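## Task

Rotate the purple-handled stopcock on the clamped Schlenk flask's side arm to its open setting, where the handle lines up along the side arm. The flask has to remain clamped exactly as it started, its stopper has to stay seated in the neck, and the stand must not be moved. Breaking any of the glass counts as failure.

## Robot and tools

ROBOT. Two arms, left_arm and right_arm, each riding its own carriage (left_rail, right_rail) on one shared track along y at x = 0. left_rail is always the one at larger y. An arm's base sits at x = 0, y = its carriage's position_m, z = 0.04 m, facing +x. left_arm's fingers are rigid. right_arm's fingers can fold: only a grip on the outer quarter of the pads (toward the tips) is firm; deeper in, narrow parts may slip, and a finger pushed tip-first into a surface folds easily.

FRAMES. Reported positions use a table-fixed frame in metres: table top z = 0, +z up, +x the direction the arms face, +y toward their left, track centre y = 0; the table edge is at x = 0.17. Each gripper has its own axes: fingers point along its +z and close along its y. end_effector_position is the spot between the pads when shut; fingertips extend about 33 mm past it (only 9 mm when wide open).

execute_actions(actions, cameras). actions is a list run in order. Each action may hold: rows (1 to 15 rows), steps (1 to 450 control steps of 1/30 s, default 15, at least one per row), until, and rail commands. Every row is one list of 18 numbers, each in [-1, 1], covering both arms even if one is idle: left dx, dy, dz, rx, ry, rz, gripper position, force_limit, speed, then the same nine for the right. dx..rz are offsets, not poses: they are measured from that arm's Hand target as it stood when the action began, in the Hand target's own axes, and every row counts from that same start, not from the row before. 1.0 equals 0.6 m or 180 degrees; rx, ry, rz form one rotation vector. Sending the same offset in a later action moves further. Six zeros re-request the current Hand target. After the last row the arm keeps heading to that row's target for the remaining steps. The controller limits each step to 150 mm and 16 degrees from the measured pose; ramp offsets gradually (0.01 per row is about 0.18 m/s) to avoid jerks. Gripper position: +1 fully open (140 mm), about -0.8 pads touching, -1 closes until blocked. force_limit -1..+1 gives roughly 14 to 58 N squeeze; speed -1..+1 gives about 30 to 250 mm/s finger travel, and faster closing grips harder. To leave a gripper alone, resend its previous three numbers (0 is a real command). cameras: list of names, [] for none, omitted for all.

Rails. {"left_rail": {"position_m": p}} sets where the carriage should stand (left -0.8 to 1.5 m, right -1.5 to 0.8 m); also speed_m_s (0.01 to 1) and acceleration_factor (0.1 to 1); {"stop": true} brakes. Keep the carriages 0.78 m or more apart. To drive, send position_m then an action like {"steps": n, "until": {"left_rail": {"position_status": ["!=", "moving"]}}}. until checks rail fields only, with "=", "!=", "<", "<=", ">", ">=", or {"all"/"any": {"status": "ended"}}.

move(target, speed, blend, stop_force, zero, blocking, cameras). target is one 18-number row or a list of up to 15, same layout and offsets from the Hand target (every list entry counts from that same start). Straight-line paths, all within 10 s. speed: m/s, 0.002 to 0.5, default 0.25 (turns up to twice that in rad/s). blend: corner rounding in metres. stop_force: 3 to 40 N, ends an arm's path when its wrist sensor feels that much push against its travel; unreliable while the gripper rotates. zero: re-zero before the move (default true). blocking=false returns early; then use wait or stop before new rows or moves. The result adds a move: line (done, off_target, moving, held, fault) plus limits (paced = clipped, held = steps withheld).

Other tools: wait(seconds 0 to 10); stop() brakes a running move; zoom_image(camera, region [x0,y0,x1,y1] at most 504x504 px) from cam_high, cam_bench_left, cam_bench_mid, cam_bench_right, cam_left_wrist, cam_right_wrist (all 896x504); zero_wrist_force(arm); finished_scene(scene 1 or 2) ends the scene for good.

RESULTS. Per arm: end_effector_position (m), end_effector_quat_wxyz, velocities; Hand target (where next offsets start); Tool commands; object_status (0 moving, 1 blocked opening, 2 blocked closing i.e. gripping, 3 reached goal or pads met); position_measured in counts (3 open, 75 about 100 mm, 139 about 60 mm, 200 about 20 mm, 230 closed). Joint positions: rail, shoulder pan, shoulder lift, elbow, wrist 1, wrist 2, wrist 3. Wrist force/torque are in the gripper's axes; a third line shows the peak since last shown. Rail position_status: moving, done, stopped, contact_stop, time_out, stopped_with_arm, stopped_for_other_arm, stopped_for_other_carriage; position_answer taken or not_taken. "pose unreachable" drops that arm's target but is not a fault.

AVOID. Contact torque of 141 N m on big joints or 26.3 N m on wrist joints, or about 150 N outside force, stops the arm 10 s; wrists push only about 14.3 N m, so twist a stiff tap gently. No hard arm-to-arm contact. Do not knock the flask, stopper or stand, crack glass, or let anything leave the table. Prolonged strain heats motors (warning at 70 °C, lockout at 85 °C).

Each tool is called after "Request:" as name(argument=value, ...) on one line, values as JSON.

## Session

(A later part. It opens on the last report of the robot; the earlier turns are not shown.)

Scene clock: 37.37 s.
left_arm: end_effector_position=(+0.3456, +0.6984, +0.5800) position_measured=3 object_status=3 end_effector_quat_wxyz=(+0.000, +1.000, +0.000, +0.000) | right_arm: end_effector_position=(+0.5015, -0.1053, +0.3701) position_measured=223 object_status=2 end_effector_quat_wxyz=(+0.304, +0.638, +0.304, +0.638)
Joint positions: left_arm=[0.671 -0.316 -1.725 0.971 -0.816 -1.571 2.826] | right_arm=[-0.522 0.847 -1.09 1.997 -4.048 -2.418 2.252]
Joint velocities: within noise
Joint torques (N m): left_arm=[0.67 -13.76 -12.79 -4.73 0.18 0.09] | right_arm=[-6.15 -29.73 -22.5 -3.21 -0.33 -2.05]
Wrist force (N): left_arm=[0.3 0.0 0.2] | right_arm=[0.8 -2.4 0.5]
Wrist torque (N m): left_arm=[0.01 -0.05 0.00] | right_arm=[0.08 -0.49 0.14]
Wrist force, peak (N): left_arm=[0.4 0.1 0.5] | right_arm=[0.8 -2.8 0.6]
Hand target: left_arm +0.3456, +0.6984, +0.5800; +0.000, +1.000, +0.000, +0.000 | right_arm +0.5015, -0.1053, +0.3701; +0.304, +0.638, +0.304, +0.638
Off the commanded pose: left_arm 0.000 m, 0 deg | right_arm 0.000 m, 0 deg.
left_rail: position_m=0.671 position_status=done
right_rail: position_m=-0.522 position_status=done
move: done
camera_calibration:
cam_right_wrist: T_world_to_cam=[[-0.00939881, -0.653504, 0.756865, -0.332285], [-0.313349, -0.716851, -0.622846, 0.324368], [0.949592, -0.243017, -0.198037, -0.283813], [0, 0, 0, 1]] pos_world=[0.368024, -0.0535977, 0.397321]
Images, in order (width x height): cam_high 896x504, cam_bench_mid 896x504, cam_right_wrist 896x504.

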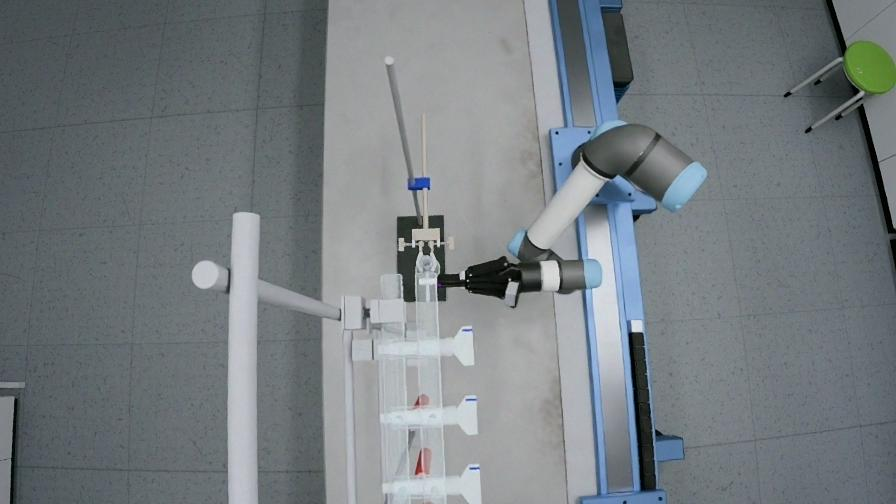

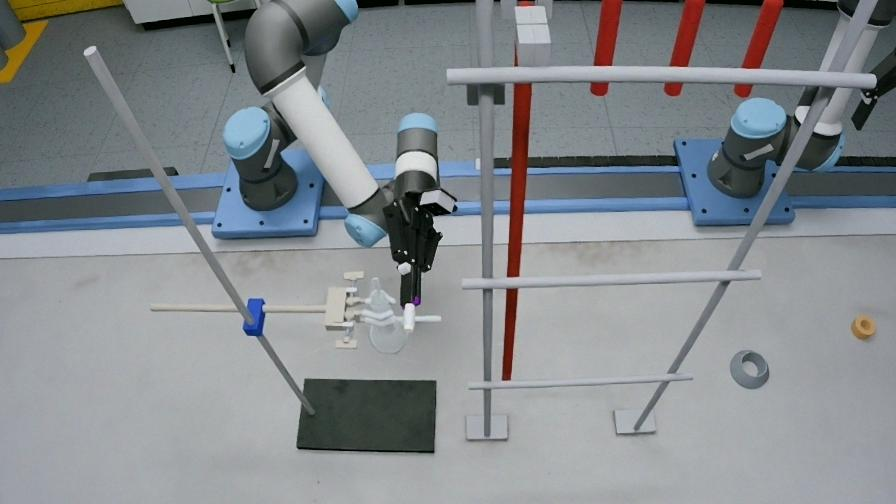

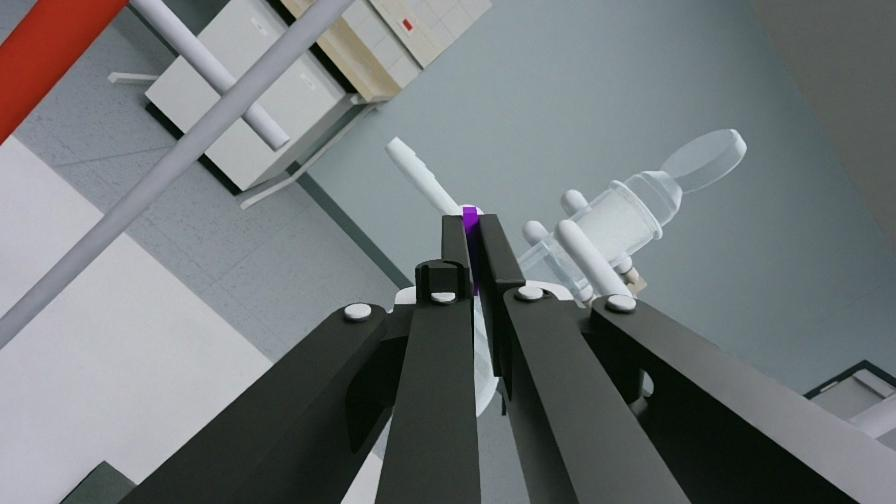

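Request:
move(target=[0,0,0,0,0,0,1,1,1, 0,0,0,0,0,-0.2167,-1,-1,-1], speed=0.2, cameras=["cam_high","cam_bench_mid","cam_right_wrist"])

Request:
zoom_image(camera="cam_right_wrist", region=[380, 60, 560, 310])

Request:
zoom_image(camera="cam_bench_mid", region=[380, 270, 440, 330])

Scene clock: 40.63 s.
left_arm: end_effector_position=(+0.3456, +0.6984, +0.5800) position_measured=3 object_status=3 end_effector_quat_wxyz=(+0.000, +1.000, +0.000, +0.000) | right_arm: end_effector_position=(+0.5015, -0.1053, +0.3701) position_measured=223 object_status=2 end_effector_quat_wxyz=(+0.500, +0.500, +0.500, +0.500)
Joint positions: left_arm=[0.671 -0.316 -1.725 0.971 -0.816 -1.571 2.826] | right_arm=[-0.522 0.847 -1.09 1.997 -4.048 -2.418 1.571]
Joint velocities: within noise
Joint torques (N m): left_arm=[1.12 -14.33 -12.84 -4.79 0.34 0.2] | right_arm=[2.18 -30.7 -24.42 -3.24 0.84 -2.18]
Wrist force (N): left_arm=[0.5 0.0 0.3] | right_arm=[1.4 -2.4 0.6]
Wrist torque (N m): left_arm=[0.01 -0.10 0.00] | right_arm=[0.22 -0.12 0.21]
Wrist force, peak (N): left_arm=[0.5 0.0 0.3] | right_arm=[1.4 -2.6 0.8]
Hand target: left_arm +0.3456, +0.6984, +0.5800; +0.000, +1.000, +0.000, +0.000 | right_arm +0.5015, -0.1053, +0.3701; +0.500, +0.500, +0.500, +0.500
Off the commanded pose: left_arm 0.000 m, 0 deg | right_arm 0.000 m, 0 deg.
left_rail: position_m=0.671 position_status=done
right_rail: position_m=-0.522 position_status=done
move: done
camera_calibration:
cam_right_wrist: T_world_to_cam=[[-0.00940014, -0.0314741, 0.99946, -0.356565], [-0.31329, -0.94909, -0.0328344, 0.0815838], [0.949611, -0.31343, -0.000938951, -0.364167], [0, 0, 0, 1]] pos_world=[0.368025, -0.047933, 0.35871]
Images, in order (width x height): cam_high 896x504, cam_bench_mid 896x504, cam_right_wrist 896x504.

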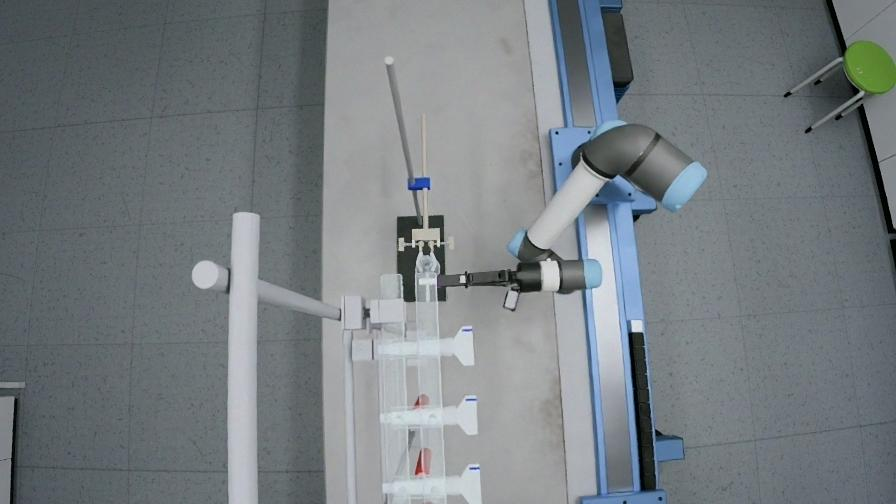

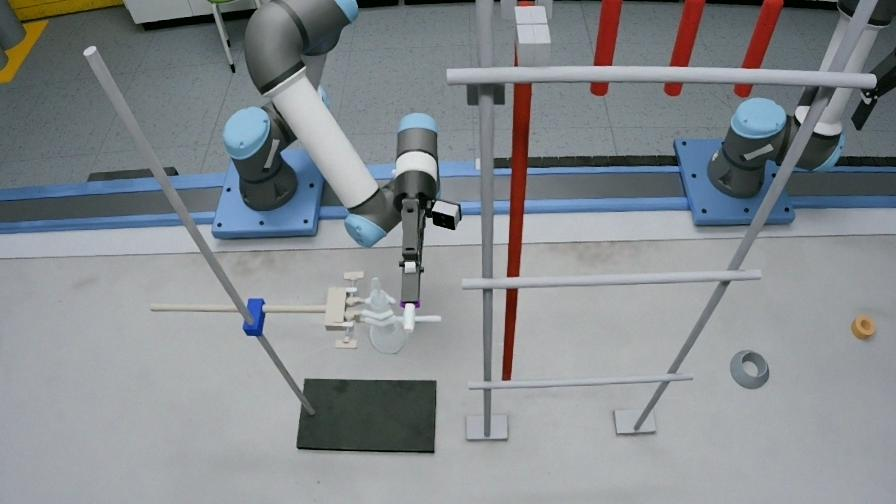

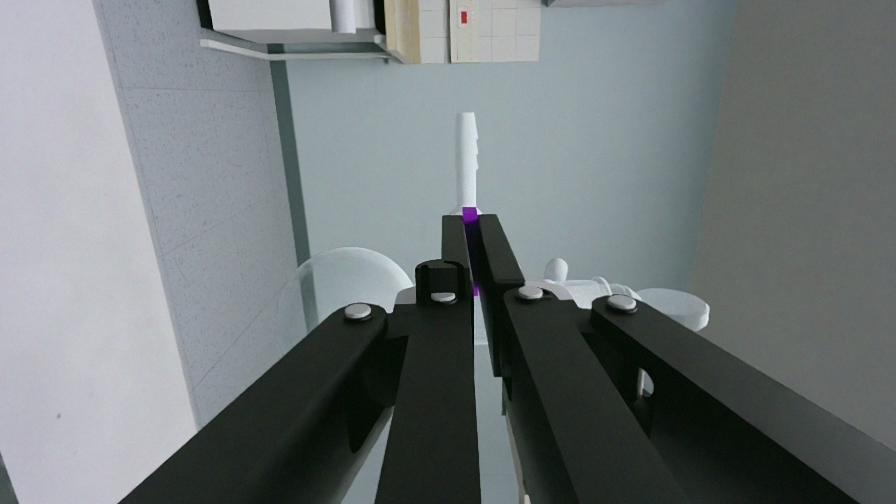

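Scaled by 2.016.

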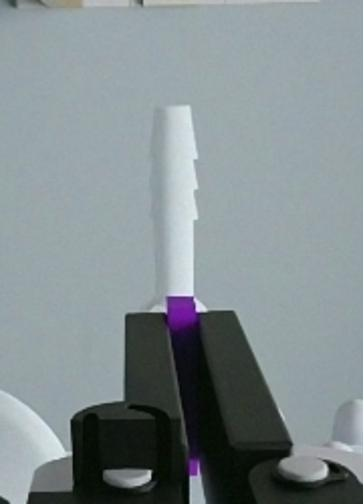

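Scaled by 8.400.

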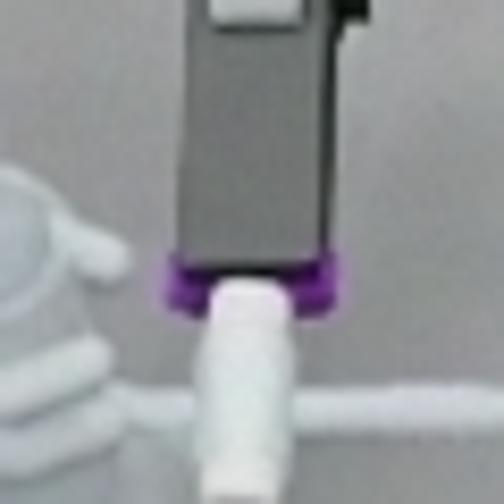

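Request:
move(target=[[0,0,0,0,0,0,1,1,1, 0,0,0,0,0,-0.0083,-1,-1,-1],[0,0,0,0,0,0,1,1,1, 0,0,0,0,0,-0.0083,-0.5,-1,-1],[0,0,0,0,0,0,1,1,1, 0,0,-0.1167,0,0,-0.0083,-0.5,-1,-1]], speed=[0.1,0.1,0.15], cameras=["cam_high","cam_bench_mid","cam_right_wrist"])

Request:
zoom_image(camera="cam_right_wrist", region=[380, 60, 560, 260])

Request:
zoom_image(camera="cam_bench_mid", region=[360, 260, 460, 360])

Scene clock: 45.33 s.
left_arm: end_effector_position=(+0.3456, +0.6984, +0.5800) position_measured=3 object_status=3 end_effector_quat_wxyz=(+0.000, +1.000, +0.000, +0.000) | right_arm: end_effector_position=(+0.4317, -0.1053, +0.3701) position_measured=192 object_status=3 end_effector_quat_wxyz=(+0.506, +0.493, +0.506, +0.493)
Joint positions: left_arm=[0.671 -0.316 -1.725 0.971 -0.816 -1.571 2.826] | right_arm=[-0.522 0.977 -1.13 2.069 -4.081 -2.548 1.545]
Joint velocities: within noise
Joint torques (N m): left_arm=[0.42 -14.21 -12.53 -4.86 0.33 0.07] | right_arm=[7.71 -42.96 -8.63 -2.76 -1.27 1.54]
Wrist force (N): left_arm=[0.2 0.1 0.1] | right_arm=[0.3 -0.1 0.8]
Wrist torque (N m): left_arm=[0.03 -0.05 0.00] | right_arm=[0.14 -0.03 0.10]
Wrist force, peak (N): left_arm=[0.3 0.0 0.5] | right_arm=[1.4 -3.0 0.7]
Hand target: left_arm +0.3456, +0.6984, +0.5800; +0.000, +1.000, +0.000, +0.000 | right_arm +0.4315, -0.1053, +0.3701; +0.506, +0.493, +0.506, +0.493
Off the commanded pose: left_arm 0.000 m, 0 deg | right_arm 0.000 m, 0 deg.
left_rail: position_m=0.671 position_status=done
right_rail: position_m=-0.522 position_status=done
move: done
camera_calibration:
cam_right_wrist: T_world_to_cam=[[-0.00942384, -0.0051956, 0.999942, -0.354616], [-0.313308, -0.949619, -0.00788686, 0.050396], [0.949605, -0.313364, 0.00732124, -0.300862], [0, 0, 0, 1]] pos_world=[0.298148, -0.0482649, 0.357195]
Images, in order (width x height): cam_high 896x504, cam_bench_mid 896x504, cam_right_wrist 896x504.

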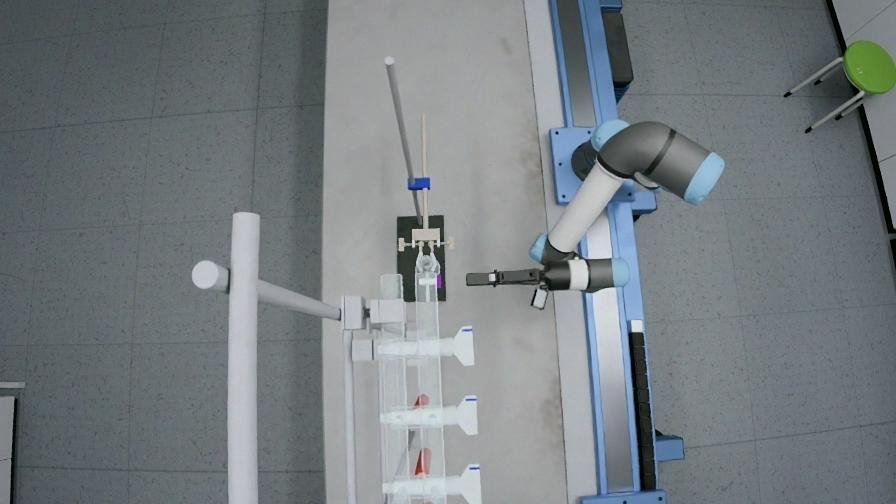

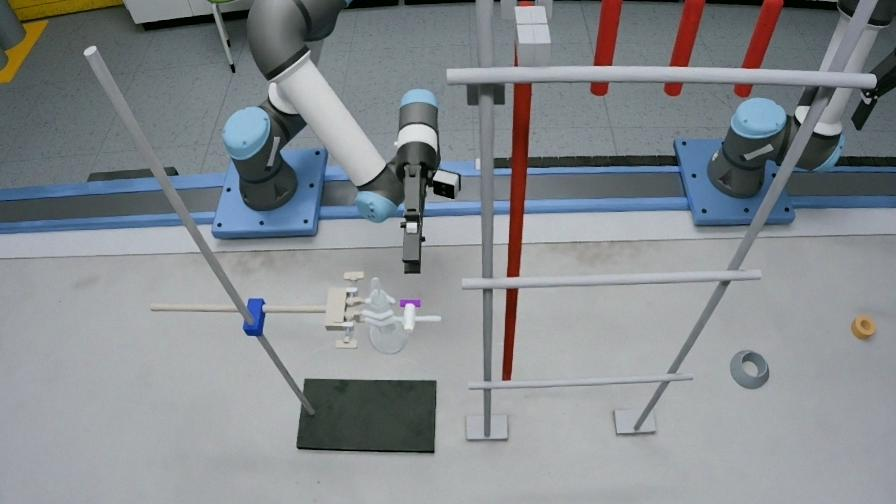

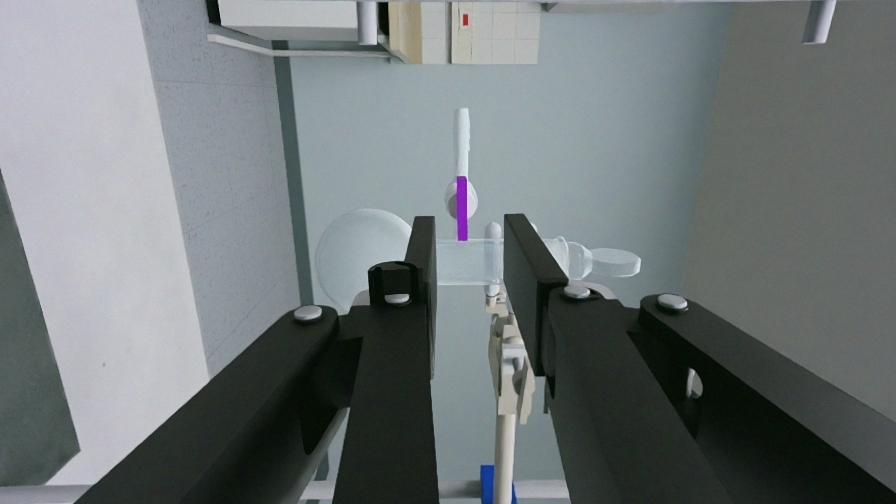

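Scaled by 2.520.

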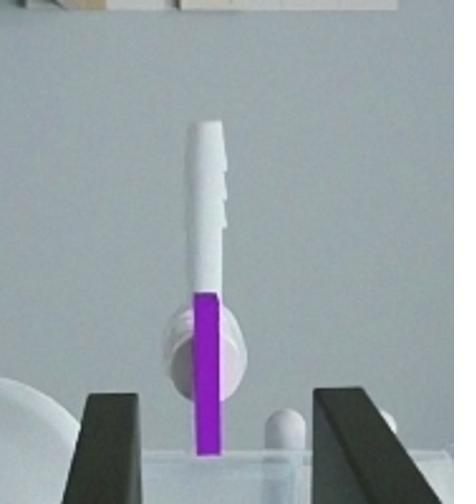

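Scaled by 5.040.

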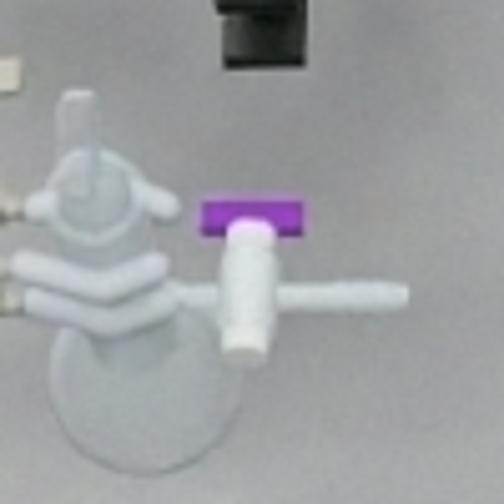

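Request:
finished_scene(scene=2)

The scene is finished: the task was done.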